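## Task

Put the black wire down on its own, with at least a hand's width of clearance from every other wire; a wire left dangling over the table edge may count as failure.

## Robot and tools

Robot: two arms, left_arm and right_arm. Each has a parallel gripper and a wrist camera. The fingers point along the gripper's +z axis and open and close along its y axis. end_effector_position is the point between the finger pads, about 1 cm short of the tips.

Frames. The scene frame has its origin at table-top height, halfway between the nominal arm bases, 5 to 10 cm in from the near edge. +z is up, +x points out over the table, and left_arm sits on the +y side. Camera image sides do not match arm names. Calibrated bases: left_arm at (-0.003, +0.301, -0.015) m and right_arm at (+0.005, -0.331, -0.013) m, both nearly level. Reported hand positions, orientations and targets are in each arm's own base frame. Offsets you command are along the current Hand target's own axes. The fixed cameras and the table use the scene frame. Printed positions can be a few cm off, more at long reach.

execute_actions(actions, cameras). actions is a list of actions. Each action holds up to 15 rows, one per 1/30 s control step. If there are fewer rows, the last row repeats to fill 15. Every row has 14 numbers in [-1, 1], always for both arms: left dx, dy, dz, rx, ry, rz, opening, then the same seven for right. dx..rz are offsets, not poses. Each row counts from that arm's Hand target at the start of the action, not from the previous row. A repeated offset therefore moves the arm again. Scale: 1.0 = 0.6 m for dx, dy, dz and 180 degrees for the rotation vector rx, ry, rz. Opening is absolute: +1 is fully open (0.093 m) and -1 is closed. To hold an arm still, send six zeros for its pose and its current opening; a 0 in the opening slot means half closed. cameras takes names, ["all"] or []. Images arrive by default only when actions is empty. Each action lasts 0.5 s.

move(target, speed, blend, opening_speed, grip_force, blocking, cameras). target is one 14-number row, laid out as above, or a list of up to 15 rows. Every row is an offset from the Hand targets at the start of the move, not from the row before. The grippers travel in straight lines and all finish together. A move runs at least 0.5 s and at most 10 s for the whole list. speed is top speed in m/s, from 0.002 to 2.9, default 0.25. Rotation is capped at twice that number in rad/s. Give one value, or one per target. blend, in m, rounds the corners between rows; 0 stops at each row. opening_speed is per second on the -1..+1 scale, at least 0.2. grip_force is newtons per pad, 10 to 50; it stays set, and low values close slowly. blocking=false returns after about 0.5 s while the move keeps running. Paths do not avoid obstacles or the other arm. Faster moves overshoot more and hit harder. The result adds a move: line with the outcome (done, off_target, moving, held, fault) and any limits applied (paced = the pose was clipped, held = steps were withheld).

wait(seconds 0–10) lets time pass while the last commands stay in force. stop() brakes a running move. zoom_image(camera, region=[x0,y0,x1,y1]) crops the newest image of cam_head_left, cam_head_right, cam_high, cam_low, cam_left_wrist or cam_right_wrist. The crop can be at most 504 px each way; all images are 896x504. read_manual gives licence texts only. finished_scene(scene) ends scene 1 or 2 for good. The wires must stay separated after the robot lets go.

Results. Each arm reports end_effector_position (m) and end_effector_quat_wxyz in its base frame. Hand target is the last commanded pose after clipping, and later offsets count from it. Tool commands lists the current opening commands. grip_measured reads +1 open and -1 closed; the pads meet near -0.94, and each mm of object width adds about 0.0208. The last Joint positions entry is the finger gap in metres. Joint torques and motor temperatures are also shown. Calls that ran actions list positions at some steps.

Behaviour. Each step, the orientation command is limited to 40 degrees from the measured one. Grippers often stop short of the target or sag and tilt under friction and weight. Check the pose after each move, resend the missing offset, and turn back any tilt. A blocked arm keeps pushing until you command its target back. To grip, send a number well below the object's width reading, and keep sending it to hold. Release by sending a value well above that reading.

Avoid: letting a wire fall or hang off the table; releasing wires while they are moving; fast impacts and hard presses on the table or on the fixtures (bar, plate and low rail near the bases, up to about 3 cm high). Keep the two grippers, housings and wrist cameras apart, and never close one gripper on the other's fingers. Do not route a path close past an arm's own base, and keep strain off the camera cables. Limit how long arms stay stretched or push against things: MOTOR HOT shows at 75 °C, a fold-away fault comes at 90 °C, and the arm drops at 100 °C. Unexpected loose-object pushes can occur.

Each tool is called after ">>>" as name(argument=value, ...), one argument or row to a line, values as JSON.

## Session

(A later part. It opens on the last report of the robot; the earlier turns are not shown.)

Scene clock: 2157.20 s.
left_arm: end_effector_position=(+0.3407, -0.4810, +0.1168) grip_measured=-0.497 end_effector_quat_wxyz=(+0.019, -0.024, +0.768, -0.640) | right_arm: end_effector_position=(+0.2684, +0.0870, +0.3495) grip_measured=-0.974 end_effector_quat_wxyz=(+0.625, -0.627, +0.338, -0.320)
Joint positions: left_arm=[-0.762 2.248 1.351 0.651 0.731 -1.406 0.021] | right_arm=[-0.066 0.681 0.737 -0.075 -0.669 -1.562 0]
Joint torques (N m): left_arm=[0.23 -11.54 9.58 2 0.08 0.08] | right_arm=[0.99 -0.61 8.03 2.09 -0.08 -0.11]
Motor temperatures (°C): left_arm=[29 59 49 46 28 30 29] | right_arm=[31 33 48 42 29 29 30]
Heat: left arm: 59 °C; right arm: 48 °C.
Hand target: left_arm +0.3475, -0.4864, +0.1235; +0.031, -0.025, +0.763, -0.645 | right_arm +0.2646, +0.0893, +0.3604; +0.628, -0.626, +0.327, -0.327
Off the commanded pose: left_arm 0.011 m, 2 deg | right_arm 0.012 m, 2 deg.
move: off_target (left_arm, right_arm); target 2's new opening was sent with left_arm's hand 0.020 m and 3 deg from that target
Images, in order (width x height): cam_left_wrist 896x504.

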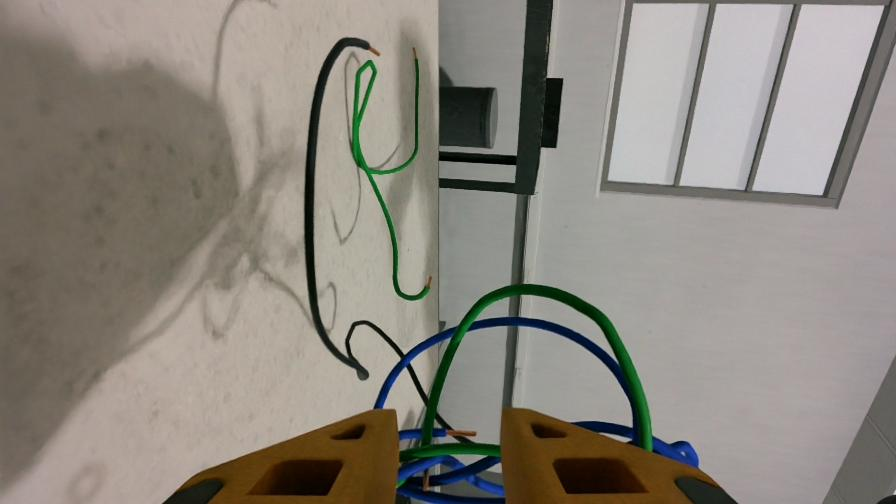

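>>> move(
  target=[0,0,0,0,0,0,-1,0,0,0,0,0,0,-1],
  opening_speed=0.3,
  cameras=["cam_left_wrist"],
)

>>> zoom_image(
  camera="cam_left_wrist",
  region=[250, 204, 700, 504],
)

Scene clock: 2167.53 s.
left_arm: end_effector_position=(+0.3408, -0.4809, +0.1168) grip_measured=-0.983 end_effector_quat_wxyz=(+0.020, -0.025, +0.768, -0.640) | right_arm: end_effector_position=(+0.2684, +0.0870, +0.3494) grip_measured=-0.974 end_effector_quat_wxyz=(+0.625, -0.627, +0.338, -0.320)
Joint positions: left_arm=[-0.762 2.248 1.351 0.651 0.731 -1.406 0] | right_arm=[-0.066 0.681 0.737 -0.076 -0.669 -1.562 0]
Joint torques (N m): left_arm=[0.25 -11.54 9.59 2 0.08 0.08] | right_arm=[0.98 -0.62 8.05 2.1 -0.08 -0.11]
Motor temperatures (°C): left_arm=[29 58 49 46 28 30 29] | right_arm=[31 33 49 42 29 29 30]
Heat: left arm: 58 °C; right arm: 49 °C.
Hand target: left_arm +0.3475, -0.4864, +0.1235; +0.031, -0.025, +0.763, -0.645 | right_arm +0.2646, +0.0893, +0.3604; +0.628, -0.626, +0.327, -0.327
Off the commanded pose: left_arm 0.011 m, 2 deg | right_arm 0.012 m, 2 deg.
move: off_target (left_arm, right_arm)
Images, in order (width x height): cam_left_wrist 896x504.

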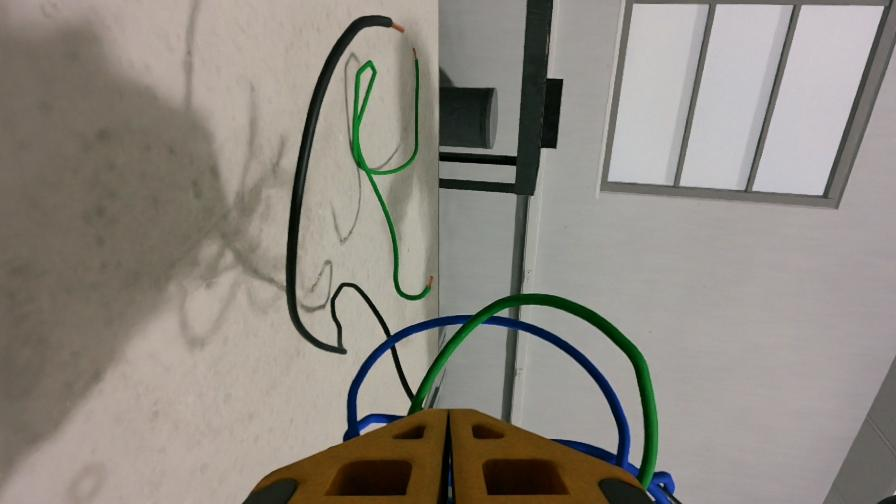

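Scaled by 1.120 from the camera's 896x504 image, which has a finer 1280x720 frame.

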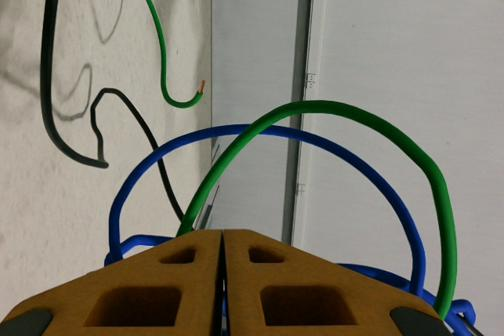

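>>> move(
  target=[0.04,0,-0.08,0,0,0,-1,0,0,0,0,0,0,-1],
  speed=0.06,
  cameras=["cam_left_wrist","cam_right_wrist","cam_head_right"],
)

>>> zoom_image(
  camera="cam_left_wrist",
  region=[250, 150, 750, 504],
)

Scene clock: 2173.47 s.
left_arm: end_effector_position=(+0.3186, -0.4447, +0.1040) grip_measured=-0.983 end_effector_quat_wxyz=(+0.013, -0.042, +0.778, -0.627) | right_arm: end_effector_position=(+0.2684, +0.0870, +0.3486) grip_measured=-0.974 end_effector_quat_wxyz=(+0.624, -0.628, +0.339, -0.319)
Joint positions: left_arm=[-0.742 2.141 1.135 0.715 0.732 -1.406 0] | right_arm=[-0.066 0.681 0.737 -0.079 -0.669 -1.562 0]
Joint torques (N m): left_arm=[1.21 -15.83 5.67 2.2 0.42 0.19] | right_arm=[0.99 -0.62 8.02 2.14 -0.08 -0.1]
Motor temperatures (°C): left_arm=[29 58 49 47 28 30 29] | right_arm=[31 33 49 42 29 29 30]
Heat: left arm: 58 °C; right arm: 49 °C.
Hand target: left_arm +0.3198, -0.4412, +0.1312; +0.031, -0.025, +0.763, -0.645 | right_arm +0.2646, +0.0893, +0.3605; +0.628, -0.626, +0.327, -0.327
Off the commanded pose: left_arm 0.027 m, 4 deg | right_arm 0.013 m, 2 deg.
move: off_target (left_arm, right_arm)
Images, in order (width x height): cam_head_right 896x504, cam_left_wrist 896x504, cam_right_wrist 896x504.

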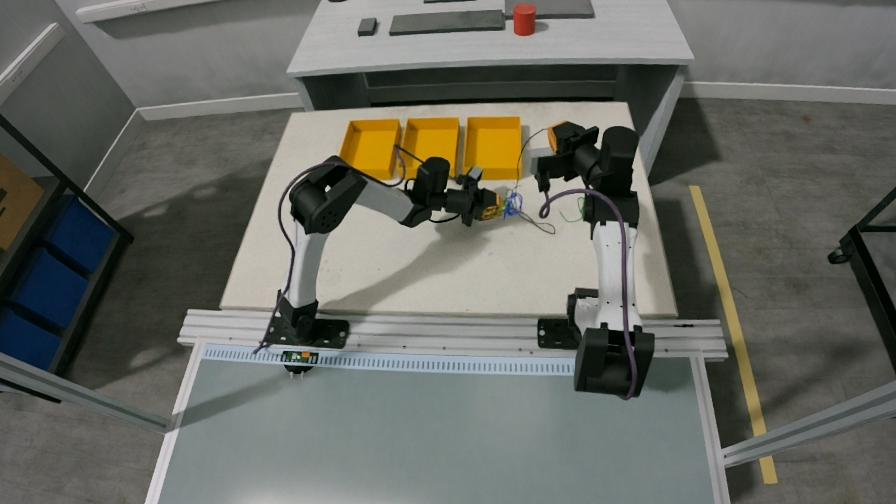

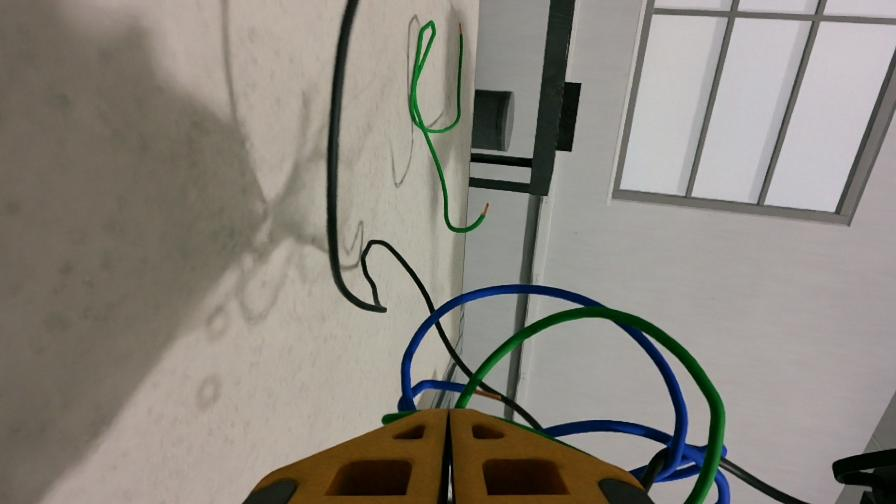

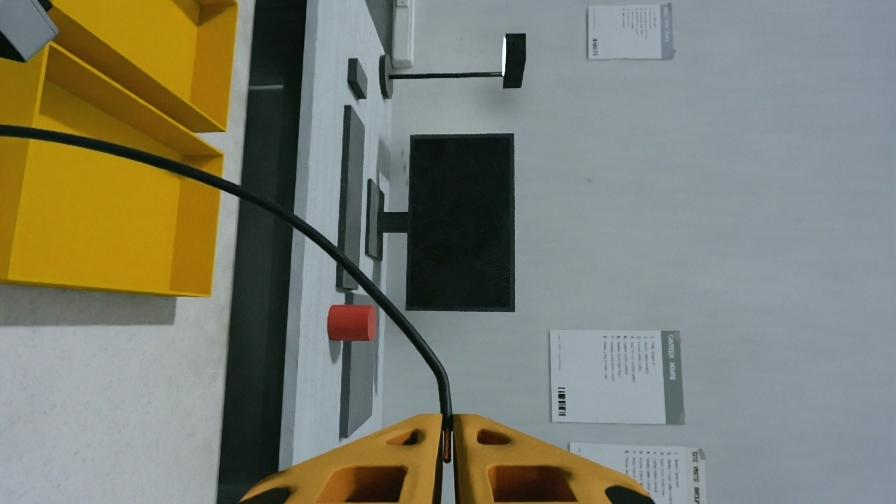

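Scaled by 1.008 from the camera's 896x504 image, which has a finer 1280x720 frame.

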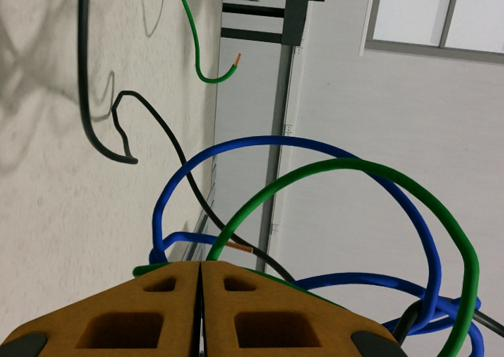

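>>> move(
  target=[0,0,0,0,0,0,-1,0.137,-0.15,-0.0657,0,0,0,-1],
  speed=0.06,
  cameras=["cam_left_wrist","cam_right_wrist","cam_head_right"],
)

>>> zoom_image(
  camera="cam_left_wrist",
  region=[300, 100, 804, 504],
)

Scene clock: 2183.83 s.
left_arm: end_effector_position=(+0.3192, -0.4456, +0.1149) grip_measured=-0.983 end_effector_quat_wxyz=(+0.022, -0.033, +0.769, -0.637) | right_arm: end_effector_position=(+0.2807, +0.0005, +0.4429) grip_measured=-0.974 end_effector_quat_wxyz=(+0.629, -0.625, +0.332, -0.322)
Joint positions: left_arm=[-0.742 2.129 1.135 0.74 0.734 -1.406 0] | right_arm=[-0.592 0.974 1.193 -0.224 -1.201 -1.562 0]
Joint torques (N m): left_arm=[1.21 -14.76 5.71 1.92 0.38 0.17] | right_arm=[-0.62 -0.83 7.57 1.74 -0.22 -0.04]
Motor temperatures (°C): left_arm=[29 59 49 47 28 30 29] | right_arm=[31 33 49 43 29 29 30]
Heat: left arm: 59 °C; right arm: 49 °C.
Hand target: left_arm +0.3198, -0.4412, +0.1313; +0.031, -0.024, +0.763, -0.645 | right_arm +0.2792, -0.0008, +0.4503; +0.628, -0.626, +0.327, -0.327
Off the commanded pose: left_arm 0.017 m, 2 deg | right_arm 0.008 m, 1 deg.
move: off_target (left_arm)
Images, in order (width x height): cam_head_right 896x504, cam_left_wrist 896x504, cam_right_wrist 896x504.

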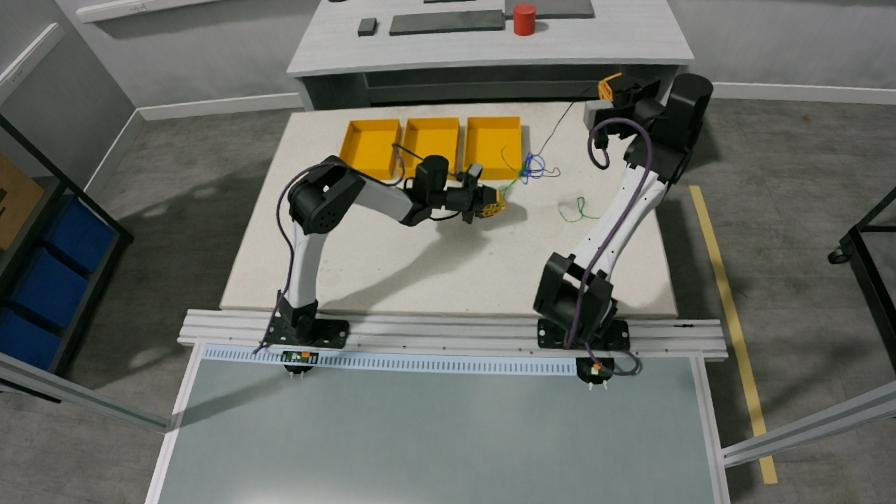

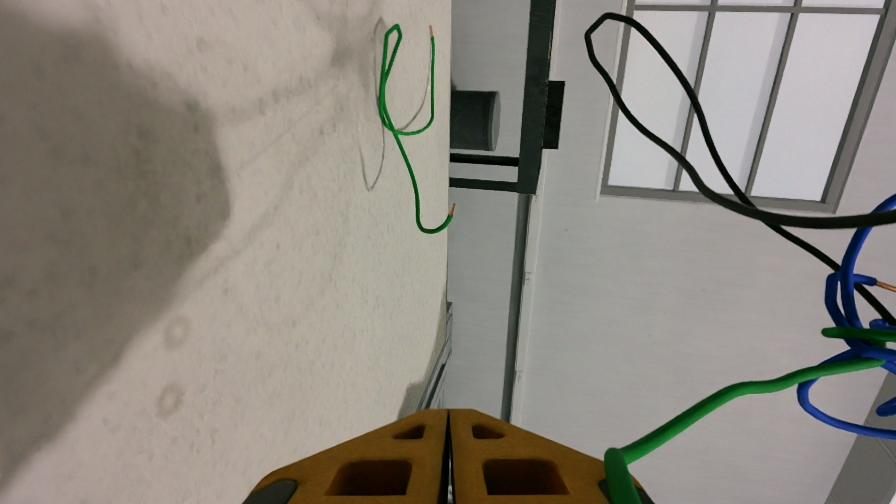

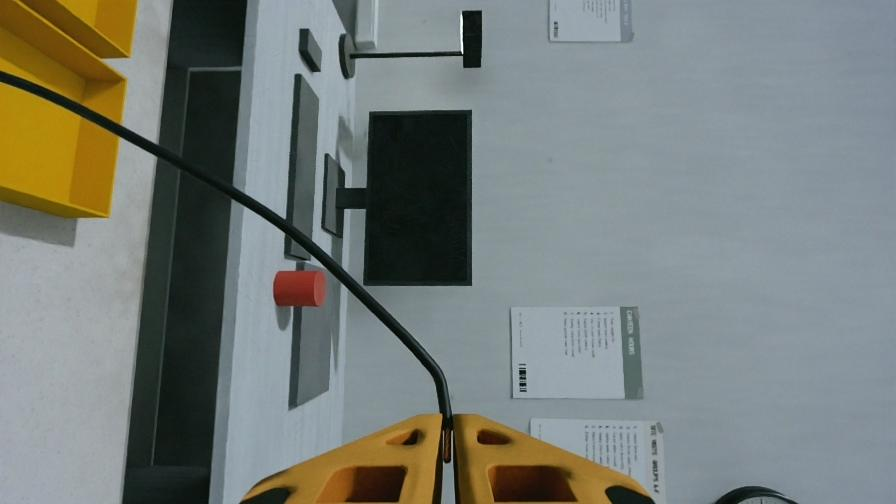

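Scaled by 1.000.

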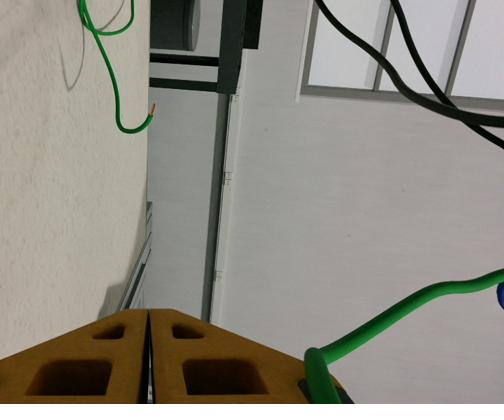

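>>> move(
  target=[
    [0,0,0,0,0,0,-0.4,0,0,0,0,0,0,-1],
    [0,0.03,-0.12,0,0,0,-0.4,0,0,0,0,0,0,-1],
  ],
  speed=0.08,
  cameras=["cam_left_wrist","cam_head_right"],
)

>>> zoom_image(
  camera="cam_left_wrist",
  region=[392, 0, 896, 504],
)

Scene clock: 2197.57 s.
left_arm: end_effector_position=(+0.3143, -0.3701, +0.1054) grip_measured=-0.403 end_effector_quat_wxyz=(+0.013, -0.044, +0.774, -0.632) | right_arm: end_effector_position=(+0.2807, +0.0005, +0.4429) grip_measured=-0.974 end_effector_quat_wxyz=(+0.629, -0.625, +0.332, -0.322)
Joint positions: left_arm=[-0.599 2.001 0.9 0.785 0.869 -1.362 0.026] | right_arm=[-0.592 0.974 1.193 -0.224 -1.202 -1.562 0]
Joint torques (N m): left_arm=[0.95 -13.46 5.27 2.07 0.43 0.24] | right_arm=[-0.62 -0.81 7.6 1.76 -0.23 -0.05]
Motor temperatures (°C): left_arm=[29 61 48 46 28 30 29] | right_arm=[31 33 49 43 29 29 30]
Heat: left arm: 61 °C; right arm: 49 °C.
Hand target: left_arm +0.3142, -0.3673, +0.1254; +0.031, -0.025, +0.763, -0.645 | right_arm +0.2792, -0.0008, +0.4503; +0.628, -0.626, +0.327, -0.327
Off the commanded pose: left_arm 0.020 m, 4 deg | right_arm 0.008 m, 1 deg.
move: off_target (left_arm)
Images, in order (width x height): cam_head_right 896x504, cam_left_wrist 896x504.

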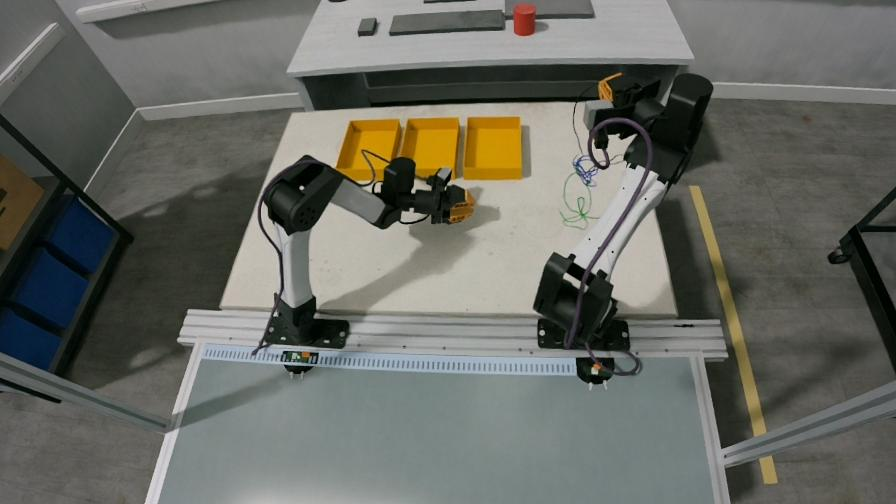

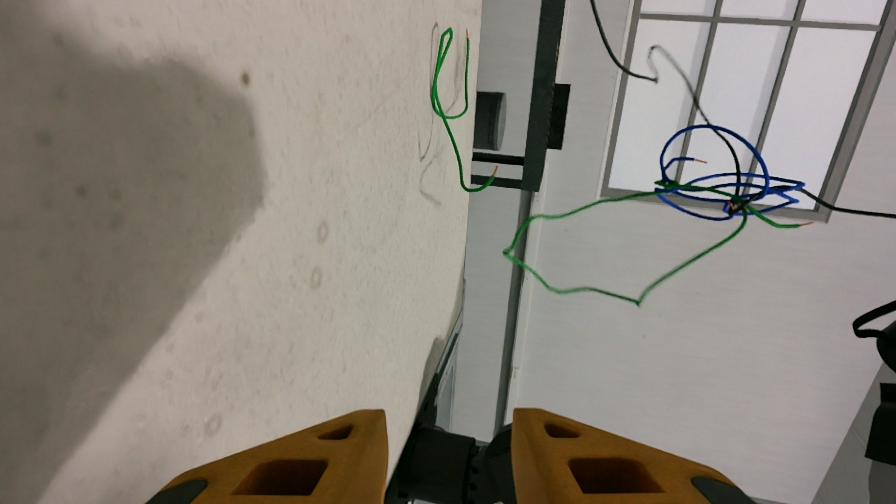

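Scaled by 1.000.

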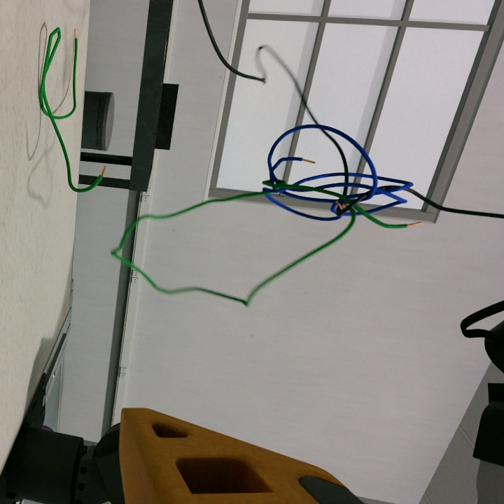

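>>> move(
  target=[0,0,0,0,0,0,-0.4,-0.137,0.13,0.0657,0,0,0,-1],
  speed=0.12,
  cameras=["cam_left_wrist","cam_head_right"],
)

>>> zoom_image(
  camera="cam_left_wrist",
  region=[350, 50, 750, 350],
)

Scene clock: 2216.40 s.
left_arm: end_effector_position=(+0.3140, -0.3701, +0.1055) grip_measured=-0.403 end_effector_quat_wxyz=(+0.013, -0.044, +0.773, -0.632) | right_arm: end_effector_position=(+0.2672, +0.0876, +0.3688) grip_measured=-0.974 end_effector_quat_wxyz=(+0.624, -0.628, +0.337, -0.319)
Joint positions: left_arm=[-0.599 2.001 0.9 0.785 0.87 -1.362 0.026] | right_arm=[-0.065 0.705 0.824 -0.14 -0.672 -1.564 0]
Joint torques (N m): left_arm=[1.11 -13.5 5.29 2.06 0.44 0.24] | right_arm=[0.92 -1.17 5.48 2.4 -0.05 -0.08]
Motor temperatures (°C): left_arm=[29 61 47 47 28 30 29] | right_arm=[31 33 48 43 29 29 30]
Heat: left arm: 61 °C; right arm: 48 °C.
Hand target: left_arm +0.3142, -0.3673, +0.1254; +0.031, -0.025, +0.763, -0.645 | right_arm +0.2646, +0.0893, +0.3725; +0.628, -0.626, +0.327, -0.327
Off the commanded pose: left_arm 0.020 m, 4 deg | right_arm 0.005 m, 2 deg.
move: off_target (left_arm)
Images, in order (width x height): cam_head_right 896x504, cam_left_wrist 896x504.

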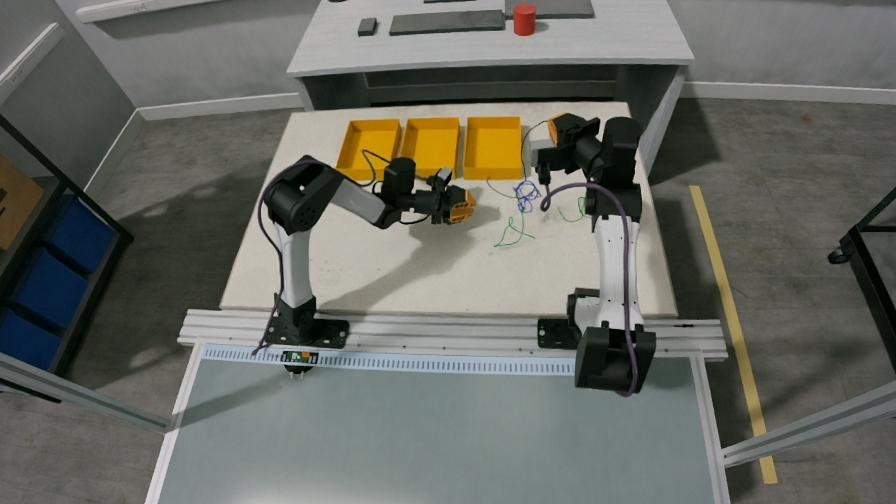

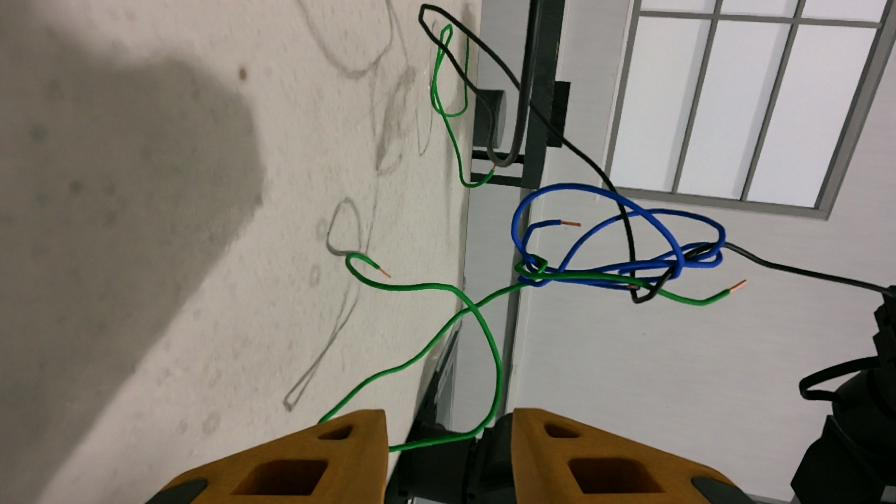

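Scaled by 1.260 from the camera's 896x504 image, which has a finer 1280x720 frame.

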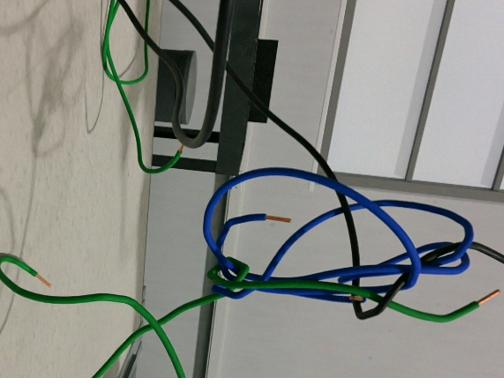

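>>> move(
  target=[0.05,-0.05,0.117,0,0,0,-0.4,0,0,0,0,0,0,-1],
  speed=0.1,
  cameras=["cam_left_wrist"],
)

>>> zoom_image(
  camera="cam_left_wrist",
  region=[300, 100, 800, 500],
)

Scene clock: 2243.10 s.
left_arm: end_effector_position=(+0.2832, -0.4383, +0.1323) grip_measured=-0.403 end_effector_quat_wxyz=(+0.020, -0.022, +0.769, -0.638) | right_arm: end_effector_position=(+0.2672, +0.0875, +0.3688) grip_measured=-0.974 end_effector_quat_wxyz=(+0.624, -0.628, +0.337, -0.319)
Joint positions: left_arm=[-0.785 2.001 1.01 0.745 0.709 -1.406 0.026] | right_arm=[-0.065 0.705 0.824 -0.14 -0.671 -1.564 0]
Joint torques (N m): left_arm=[0.24 -10.19 8.96 1.97 0.05 0.01] | right_arm=[0.92 -1.18 5.46 2.41 -0.05 -0.09]
Motor temperatures (°C): left_arm=[29 60 46 47 28 30 29] | right_arm=[31 33 45 44 29 29 30]
Heat: left arm: 60 °C; right arm: 45 °C.
Hand target: left_arm +0.2898, -0.4437, +0.1429; +0.031, -0.025, +0.763, -0.645 | right_arm +0.2645, +0.0893, +0.3724; +0.628, -0.626, +0.327, -0.327
Off the commanded pose: left_arm 0.014 m, 2 deg | right_arm 0.005 m, 2 deg.
move: off_target (left_arm)
Images, in order (width x height): cam_left_wrist 896x504.

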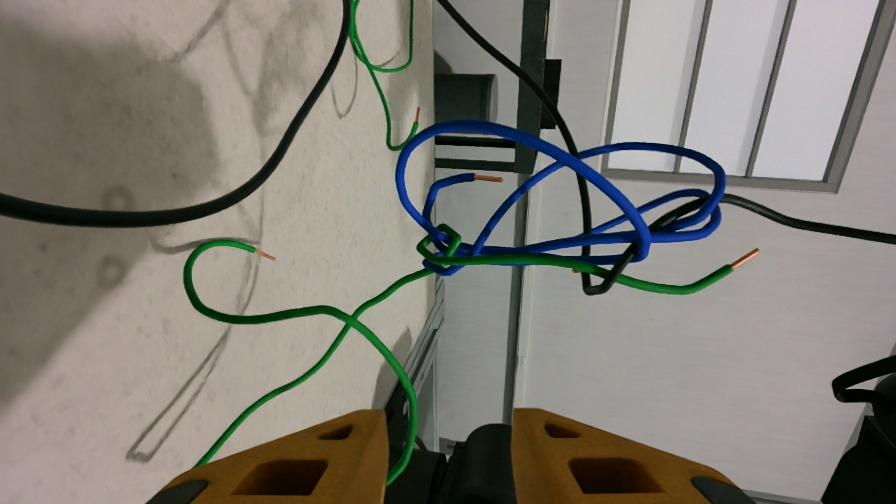

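Scaled by 1.008 from the camera's 896x504 image, which has a finer 1280x720 frame.

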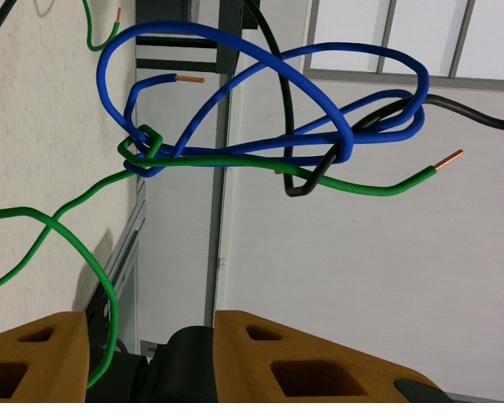

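>>> move(
  target=[0,-0.02,-0.08,0,0,0.5,-0.4,0,0,0,0,0,0,-1],
  speed=0.25,
  cameras=["cam_left_wrist","cam_head_right"],
)

Scene clock: 2267.67 s.
left_arm: end_effector_position=(+0.2860, -0.4029, +0.1436) grip_measured=-0.403 end_effector_quat_wxyz=(+0.459, +0.517, +0.575, -0.437) | right_arm: end_effector_position=(+0.2672, +0.0875, +0.3688) grip_measured=-0.974 end_effector_quat_wxyz=(+0.624, -0.628, +0.337, -0.319)
Joint positions: left_arm=[-0.717 1.889 0.923 0.692 0.758 0.161 0.026] | right_arm=[-0.065 0.705 0.824 -0.14 -0.671 -1.564 0]
Joint torques (N m): left_arm=[1.28 -13.22 6.05 1.92 0.41 0.21] | right_arm=[0.94 -1.17 5.46 2.41 -0.05 -0.08]
Motor temperatures (°C): left_arm=[29 59 46 47 28 30 28] | right_arm=[31 33 44 44 29 29 30]
Heat: left arm: 59 °C; right arm: 44 °C.
Hand target: left_arm +0.2860, -0.3985, +0.1628; +0.478, +0.522, +0.557, -0.434 | right_arm +0.2645, +0.0893, +0.3724; +0.628, -0.626, +0.327, -0.327
Off the commanded pose: left_arm 0.020 m, 3 deg | right_arm 0.005 m, 2 deg.
move: off_target (left_arm)
Images, in order (width x height): cam_head_right 896x504, cam_left_wrist 896x504.

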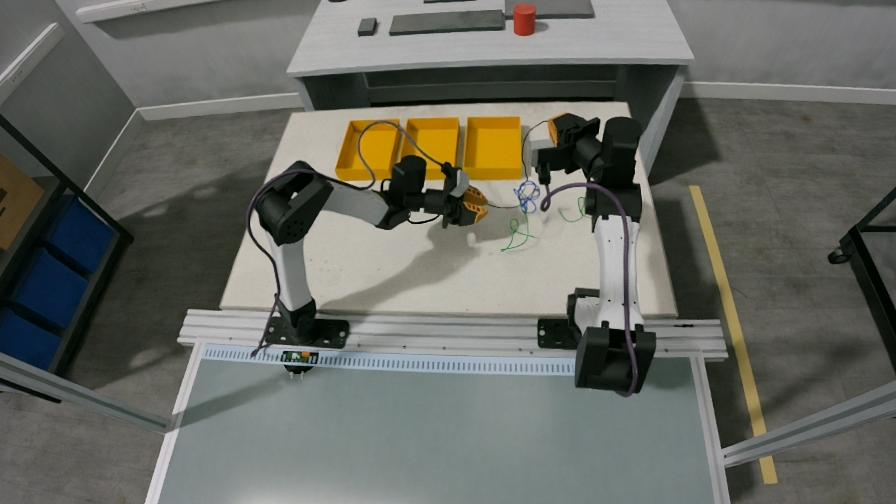

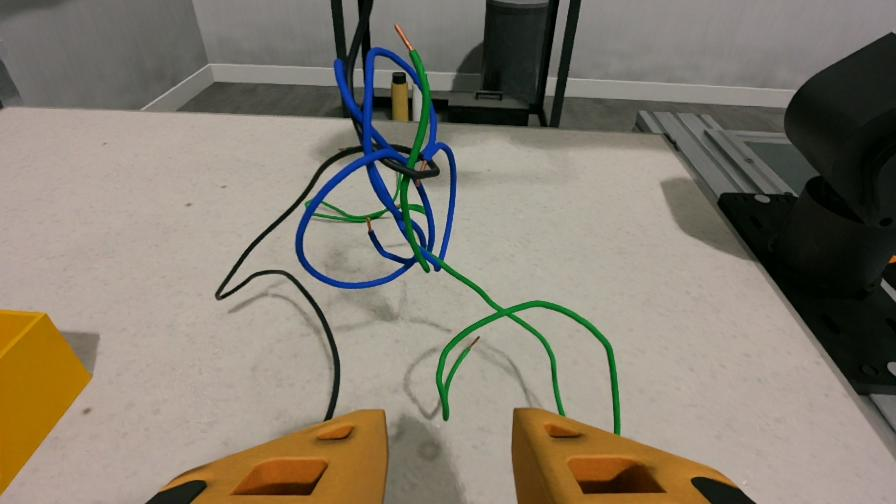

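>>> move(
  target=[
    [0.014,0.014,0.1,0,0,0,-0.23,0,0,0,0,0,0,-1],
  ],
  speed=0.1,
  cameras=["cam_left_wrist"],
)

Scene clock: 2289.13 s.
left_arm: end_effector_position=(+0.2917, -0.4484, +0.1338) grip_measured=-0.233 end_effector_quat_wxyz=(+0.460, +0.527, +0.565, -0.437) | right_arm: end_effector_position=(+0.2672, +0.0875, +0.3688) grip_measured=-0.974 end_effector_quat_wxyz=(+0.624, -0.628, +0.337, -0.319)
Joint positions: left_arm=[-0.788 2.03 1.079 0.694 0.706 0.16 0.034] | right_arm=[-0.065 0.705 0.824 -0.14 -0.671 -1.564 0]
Joint torques (N m): left_arm=[0.1 -9.7 9.32 2.16 0.07 -0.03] | right_arm=[0.95 -1.16 5.46 2.41 -0.06 -0.08]
Motor temperatures (°C): left_arm=[29 59 47 46 28 30 28] | right_arm=[31 33 44 44 29 29 30]
Heat: left arm: 59 °C; right arm: 44 °C.
Hand target: left_arm +0.2990, -0.4554, +0.1445; +0.478, +0.522, +0.557, -0.434 | right_arm +0.2645, +0.0893, +0.3724; +0.628, -0.626, +0.327, -0.327
Off the commanded pose: left_arm 0.015 m, 2 deg | right_arm 0.005 m, 2 deg.
move: off_target (left_arm)
Images, in order (width x height): cam_left_wrist 896x504.

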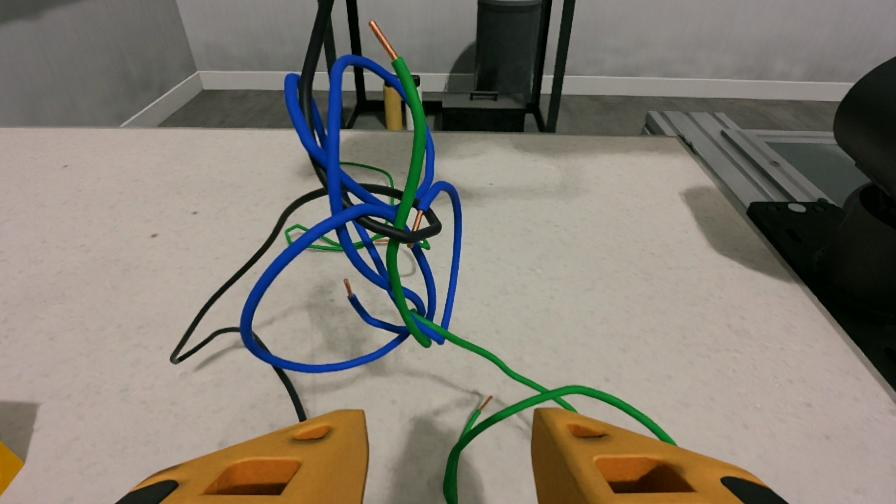

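>>> move(
  target=[
    [0.0157,0.0213,0.11,0,0,0,-0.23,0,0,0,0,0,0,-1],
  ],
  speed=0.08,
  cameras=["cam_left_wrist"],
)

Scene clock: 2300.40 s.
left_arm: end_effector_position=(+0.3123, -0.5107, +0.1177) grip_measured=-0.233 end_effector_quat_wxyz=(+0.468, +0.527, +0.560, -0.436) | right_arm: end_effector_position=(+0.2673, +0.0875, +0.3688) grip_measured=-0.974 end_effector_quat_wxyz=(+0.624, -0.628, +0.337, -0.319)
Joint positions: left_arm=[-0.853 2.252 1.358 0.665 0.641 0.143 0.034] | right_arm=[-0.065 0.705 0.824 -0.14 -0.671 -1.564 0]
Joint torques (N m): left_arm=[-0.03 -11.6 9.62 2.01 0.05 -0.03] | right_arm=[0.92 -1.17 5.46 2.41 -0.06 -0.09]
Motor temperatures (°C): left_arm=[29 59 49 47 28 30 28] | right_arm=[31 33 43 45 29 29 30]
Heat: left arm: 59 °C; right arm: 45 °C.
Hand target: left_arm +0.3171, -0.5177, +0.1246; +0.478, +0.522, +0.557, -0.434 | right_arm +0.2645, +0.0893, +0.3724; +0.628, -0.626, +0.327, -0.327
Off the commanded pose: left_arm 0.011 m, 1 deg | right_arm 0.005 m, 2 deg.
move: off_target (left_arm)
Images, in order (width x height): cam_left_wrist 896x504.

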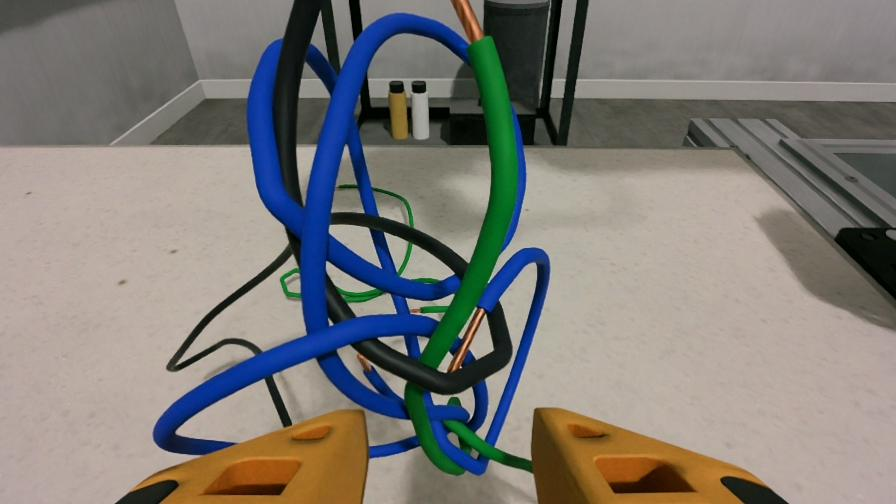

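>>> move(
  target=[
    [-0.03,0,-0.02,0,0,0,-0.23,0,0,0,0,0,0,-1],
  ],
  speed=0.06,
  cameras=["cam_left_wrist"],
)

Scene clock: 2318.93 s.
left_arm: end_effector_position=(+0.3109, -0.5089, +0.1087) grip_measured=-0.233 end_effector_quat_wxyz=(+0.450, +0.528, +0.574, -0.435) | right_arm: end_effector_position=(+0.2673, +0.0875, +0.3688) grip_measured=-0.974 end_effector_quat_wxyz=(+0.624, -0.628, +0.337, -0.319)
Joint positions: left_arm=[-0.853 2.252 1.358 0.621 0.641 0.143 0.034] | right_arm=[-0.065 0.705 0.824 -0.14 -0.671 -1.564 0]
Joint torques (N m): left_arm=[0.83 -17.54 7.79 1.98 0.18 0] | right_arm=[0.94 -1.16 5.46 2.41 -0.06 -0.08]
Motor temperatures (°C): left_arm=[29 59 49 46 28 30 28] | right_arm=[31 32 43 45 29 29 30]
Heat: left arm: 59 °C; right arm: 45 °C.
Hand target: left_arm +0.3161, -0.5089, +0.1443; +0.478, +0.522, +0.557, -0.434 | right_arm +0.2645, +0.0893, +0.3724; +0.628, -0.626, +0.327, -0.327
Off the commanded pose: left_arm 0.036 m, 4 deg | right_arm 0.005 m, 2 deg.
move: off_target (left_arm)
Images, in order (width x height): cam_left_wrist 896x504.

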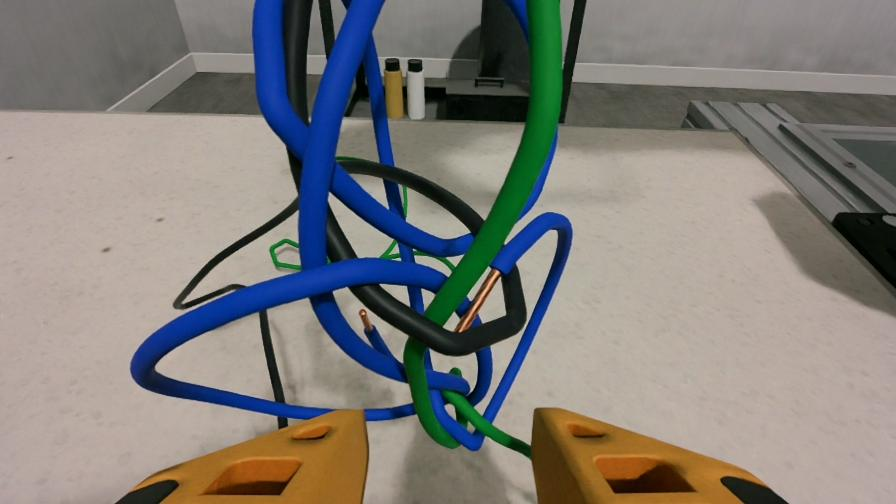

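>>> move(
  target=[
    [-0.03,0,0,0,0,0,-0.23,0,0,0,0,0,0,-1],
  ],
  speed=0.06,
  cameras=["cam_left_wrist"],
)

Scene clock: 2329.87 s.
left_arm: end_effector_position=(+0.3096, -0.5075, +0.1185) grip_measured=-0.233 end_effector_quat_wxyz=(+0.443, +0.529, +0.580, -0.434) | right_arm: end_effector_position=(+0.2673, +0.0875, +0.3689) grip_measured=-0.974 end_effector_quat_wxyz=(+0.624, -0.628, +0.337, -0.319)
Joint positions: left_arm=[-0.853 2.219 1.367 0.56 0.641 0.143 0.034] | right_arm=[-0.065 0.705 0.824 -0.14 -0.671 -1.564 0]
Joint torques (N m): left_arm=[0.51 -17.31 9.72 1.99 0.14 -0.01] | right_arm=[0.92 -1.17 5.45 2.42 -0.06 -0.08]
Motor temperatures (°C): left_arm=[29 63 49 45 28 30 28] | right_arm=[31 32 43 45 29 29 30]
Heat: left arm: 63 °C; right arm: 45 °C.
Hand target: left_arm +0.3160, -0.5119, +0.1619; +0.478, +0.522, +0.557, -0.434 | right_arm +0.2645, +0.0893, +0.3725; +0.628, -0.626, +0.327, -0.327
Off the commanded pose: left_arm 0.044 m, 5 deg | right_arm 0.005 m, 2 deg.
move: off_target (left_arm)
Images, in order (width x height): cam_left_wrist 896x504.

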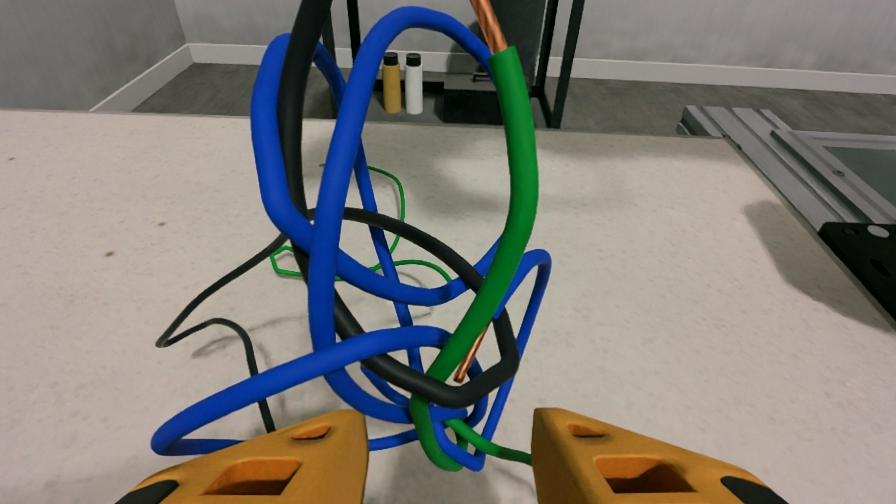

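>>> move(
  target=[
    [0,0,0,0,0,0,-0.23,0,0.037,0,0,0,0,-1],
  ],
  speed=0.05,
  cameras=["cam_left_wrist"],
)

Scene clock: 2339.63 s.
left_arm: end_effector_position=(+0.3096, -0.5074, +0.1182) grip_measured=-0.233 end_effector_quat_wxyz=(+0.442, +0.529, +0.580, -0.434) | right_arm: end_effector_position=(+0.2674, +0.0874, +0.3462) grip_measured=-0.974 end_effector_quat_wxyz=(+0.624, -0.628, +0.338, -0.319)
Joint positions: left_arm=[-0.853 2.219 1.367 0.558 0.641 0.143 0.034] | right_arm=[-0.065 0.673 0.726 -0.075 -0.67 -1.564 0]
Joint torques (N m): left_arm=[0.53 -17.36 9.63 2.01 0.13 -0.02] | right_arm=[0.96 -1.13 5.61 2.39 -0.06 -0.08]
Motor temperatures (°C): left_arm=[29 64 50 46 28 30 28] | right_arm=[31 32 43 45 29 29 30]
Heat: left arm: 64 °C; right arm: 45 °C.
Hand target: left_arm +0.3160, -0.5119, +0.1619; +0.478, +0.522, +0.557, -0.434 | right_arm +0.2646, +0.0893, +0.3502; +0.628, -0.626, +0.327, -0.327
Off the commanded pose: left_arm 0.044 m, 5 deg | right_arm 0.005 m, 2 deg.
move: off_target (left_arm)
Images, in order (width x height): cam_left_wrist 896x504.

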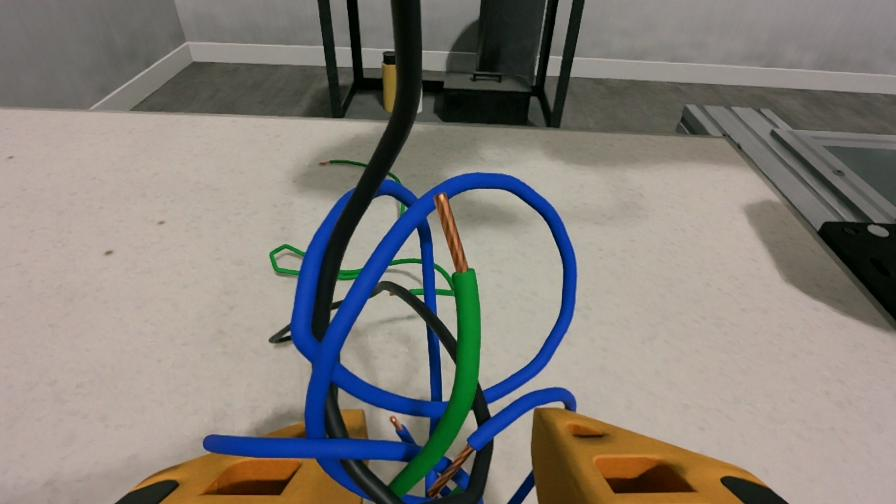

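>>> move(
  target=[
    [0,0,0,0,0,0,-0.23,0,-0.02,0,0,0,0,-1],
  ],
  speed=0.05,
  cameras=["cam_left_wrist"],
)

Scene clock: 2344.30 s.
left_arm: end_effector_position=(+0.3096, -0.5074, +0.1182) grip_measured=-0.233 end_effector_quat_wxyz=(+0.442, +0.529, +0.580, -0.434) | right_arm: end_effector_position=(+0.2659, +0.0875, +0.3544) grip_measured=-0.974 end_effector_quat_wxyz=(+0.626, -0.626, +0.333, -0.324)
Joint positions: left_arm=[-0.853 2.219 1.367 0.558 0.641 0.143 0.034] | right_arm=[-0.065 0.673 0.746 -0.079 -0.67 -1.564 0]
Joint torques (N m): left_arm=[0.47 -17.35 9.65 2.01 0.13 0] | right_arm=[0.9 0.43 7.94 2.08 -0.06 -0.07]
Motor temperatures (°C): left_arm=[29 65 51 46 28 30 28] | right_arm=[31 32 43 45 29 29 30]
Heat: left arm: 65 °C; right arm: 45 °C.
Hand target: left_arm +0.3160, -0.5119, +0.1619; +0.478, +0.522, +0.557, -0.434 | right_arm +0.2646, +0.0893, +0.3623; +0.628, -0.626, +0.327, -0.327
Off the commanded pose: left_arm 0.044 m, 5 deg | right_arm 0.008 m, 1 deg.
move: off_target (left_arm)
Images, in order (width x height): cam_left_wrist 896x504.

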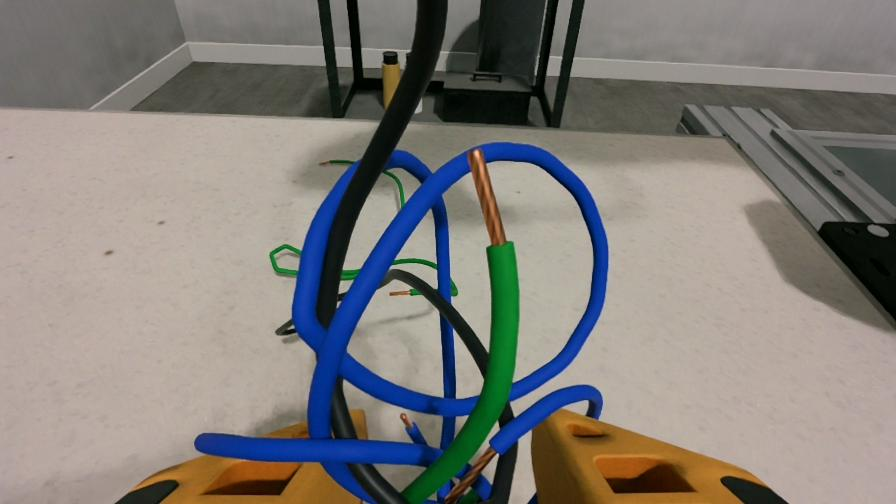

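>>> move(
  target=[
    [0,0,0,0,0,0,-0.23,0,-0.02,0,0,0,0,-1],
  ],
  speed=0.05,
  cameras=["cam_left_wrist","cam_right_wrist"],
)

Scene clock: 2350.20 s.
left_arm: end_effector_position=(+0.3096, -0.5074, +0.1182) grip_measured=-0.233 end_effector_quat_wxyz=(+0.442, +0.529, +0.580, -0.434) | right_arm: end_effector_position=(+0.2660, +0.0874, +0.3655) grip_measured=-0.974 end_effector_quat_wxyz=(+0.626, -0.626, +0.333, -0.323)
Joint positions: left_arm=[-0.853 2.219 1.367 0.558 0.641 0.143 0.034] | right_arm=[-0.065 0.691 0.797 -0.116 -0.67 -1.564 0]
Joint torques (N m): left_arm=[0.49 -17.37 9.66 2.01 0.14 -0.01] | right_arm=[0.91 0.44 7.99 2.09 -0.07 -0.08]
Motor temperatures (°C): left_arm=[29 66 52 46 28 30 28] | right_arm=[31 32 44 45 29 29 30]
Heat: left arm: 66 °C; right arm: 45 °C.
Hand target: left_arm +0.3160, -0.5119, +0.1619; +0.478, +0.522, +0.557, -0.434 | right_arm +0.2646, +0.0893, +0.3742; +0.628, -0.626, +0.327, -0.327
Off the commanded pose: left_arm 0.044 m, 5 deg | right_arm 0.009 m, 1 deg.
move: off_target (left_arm)
Images, in order (width x height): cam_left_wrist 896x504, cam_right_wrist 896x504.

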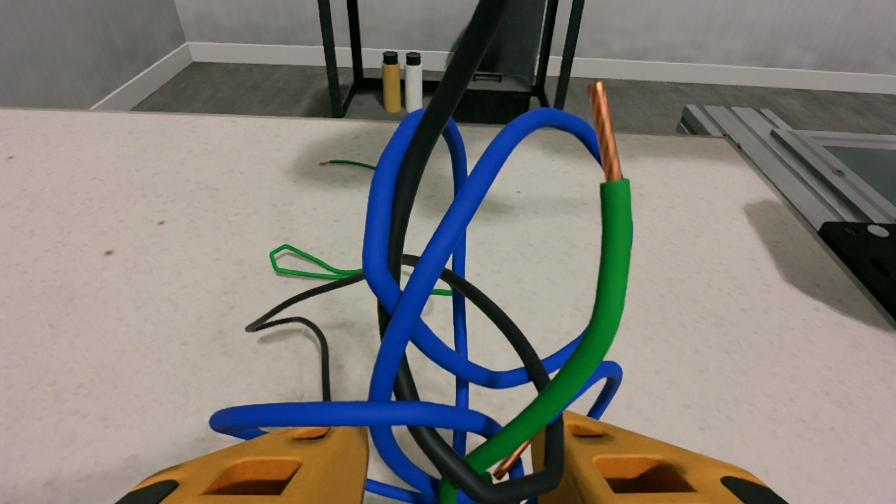

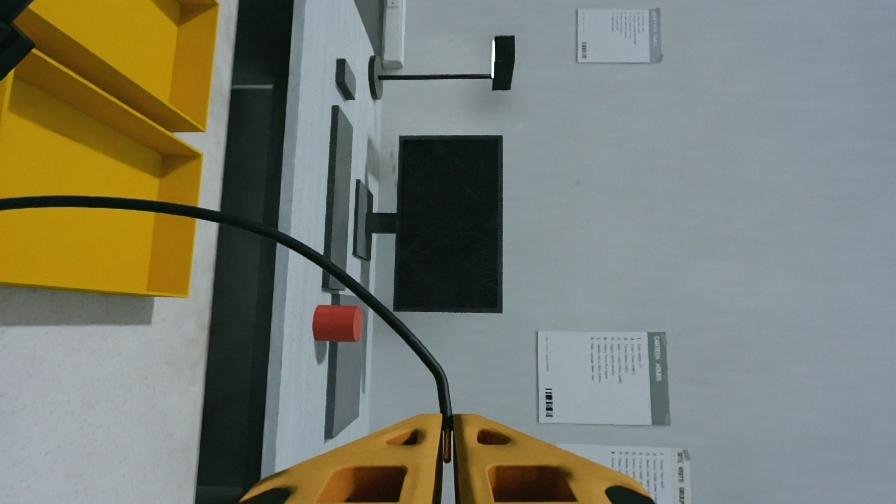

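>>> move(
  target=[
    [0,0,-0.045,0,0,0,-0.23,0,0,0,0,0,0,-1],
  ],
  speed=0.05,
  cameras=["cam_left_wrist"],
)

Scene clock: 2368.33 s.
left_arm: end_effector_position=(+0.3136, -0.4897, +0.1343) grip_measured=-0.233 end_effector_quat_wxyz=(+0.451, +0.522, +0.581, -0.431) | right_arm: end_effector_position=(+0.2660, +0.0874, +0.3655) grip_measured=-0.974 end_effector_quat_wxyz=(+0.626, -0.627, +0.333, -0.323)
Joint positions: left_arm=[-0.825 2.149 1.31 0.558 0.65 0.143 0.034] | right_arm=[-0.065 0.691 0.797 -0.116 -0.67 -1.564 0]
Joint torques (N m): left_arm=[0.98 -16.94 6.32 2.21 0.41 0.1] | right_arm=[0.91 0.44 7.99 2.09 -0.07 -0.08]
Motor temperatures (°C): left_arm=[29 69 53 46 28 30 28] | right_arm=[31 32 44 45 29 29 30]
Heat: left arm: 69 °C; right arm: 45 °C.
Hand target: left_arm +0.3138, -0.4854, +0.1663; +0.477, +0.522, +0.557, -0.434 | right_arm +0.2646, +0.0893, +0.3742; +0.628, -0.626, +0.327, -0.327
Off the commanded pose: left_arm 0.032 m, 4 deg | right_arm 0.009 m, 1 deg.
move: off_target (left_arm)
Images, in order (width x height): cam_left_wrist 896x504.

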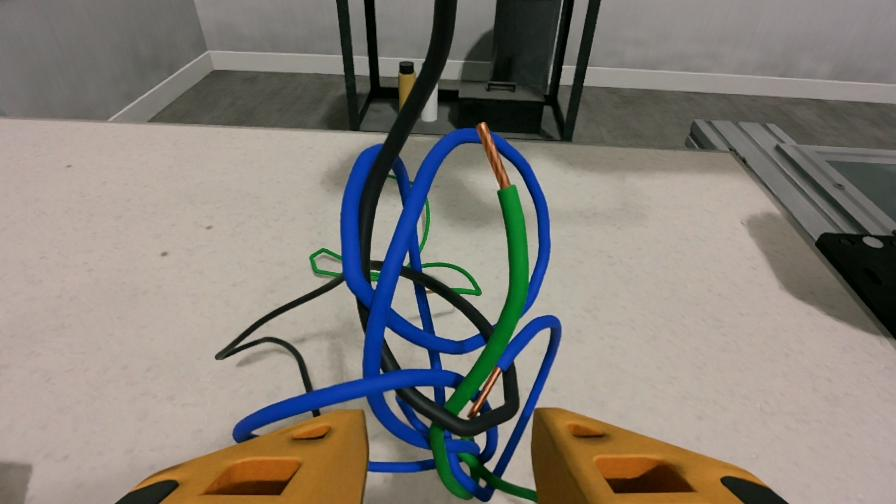

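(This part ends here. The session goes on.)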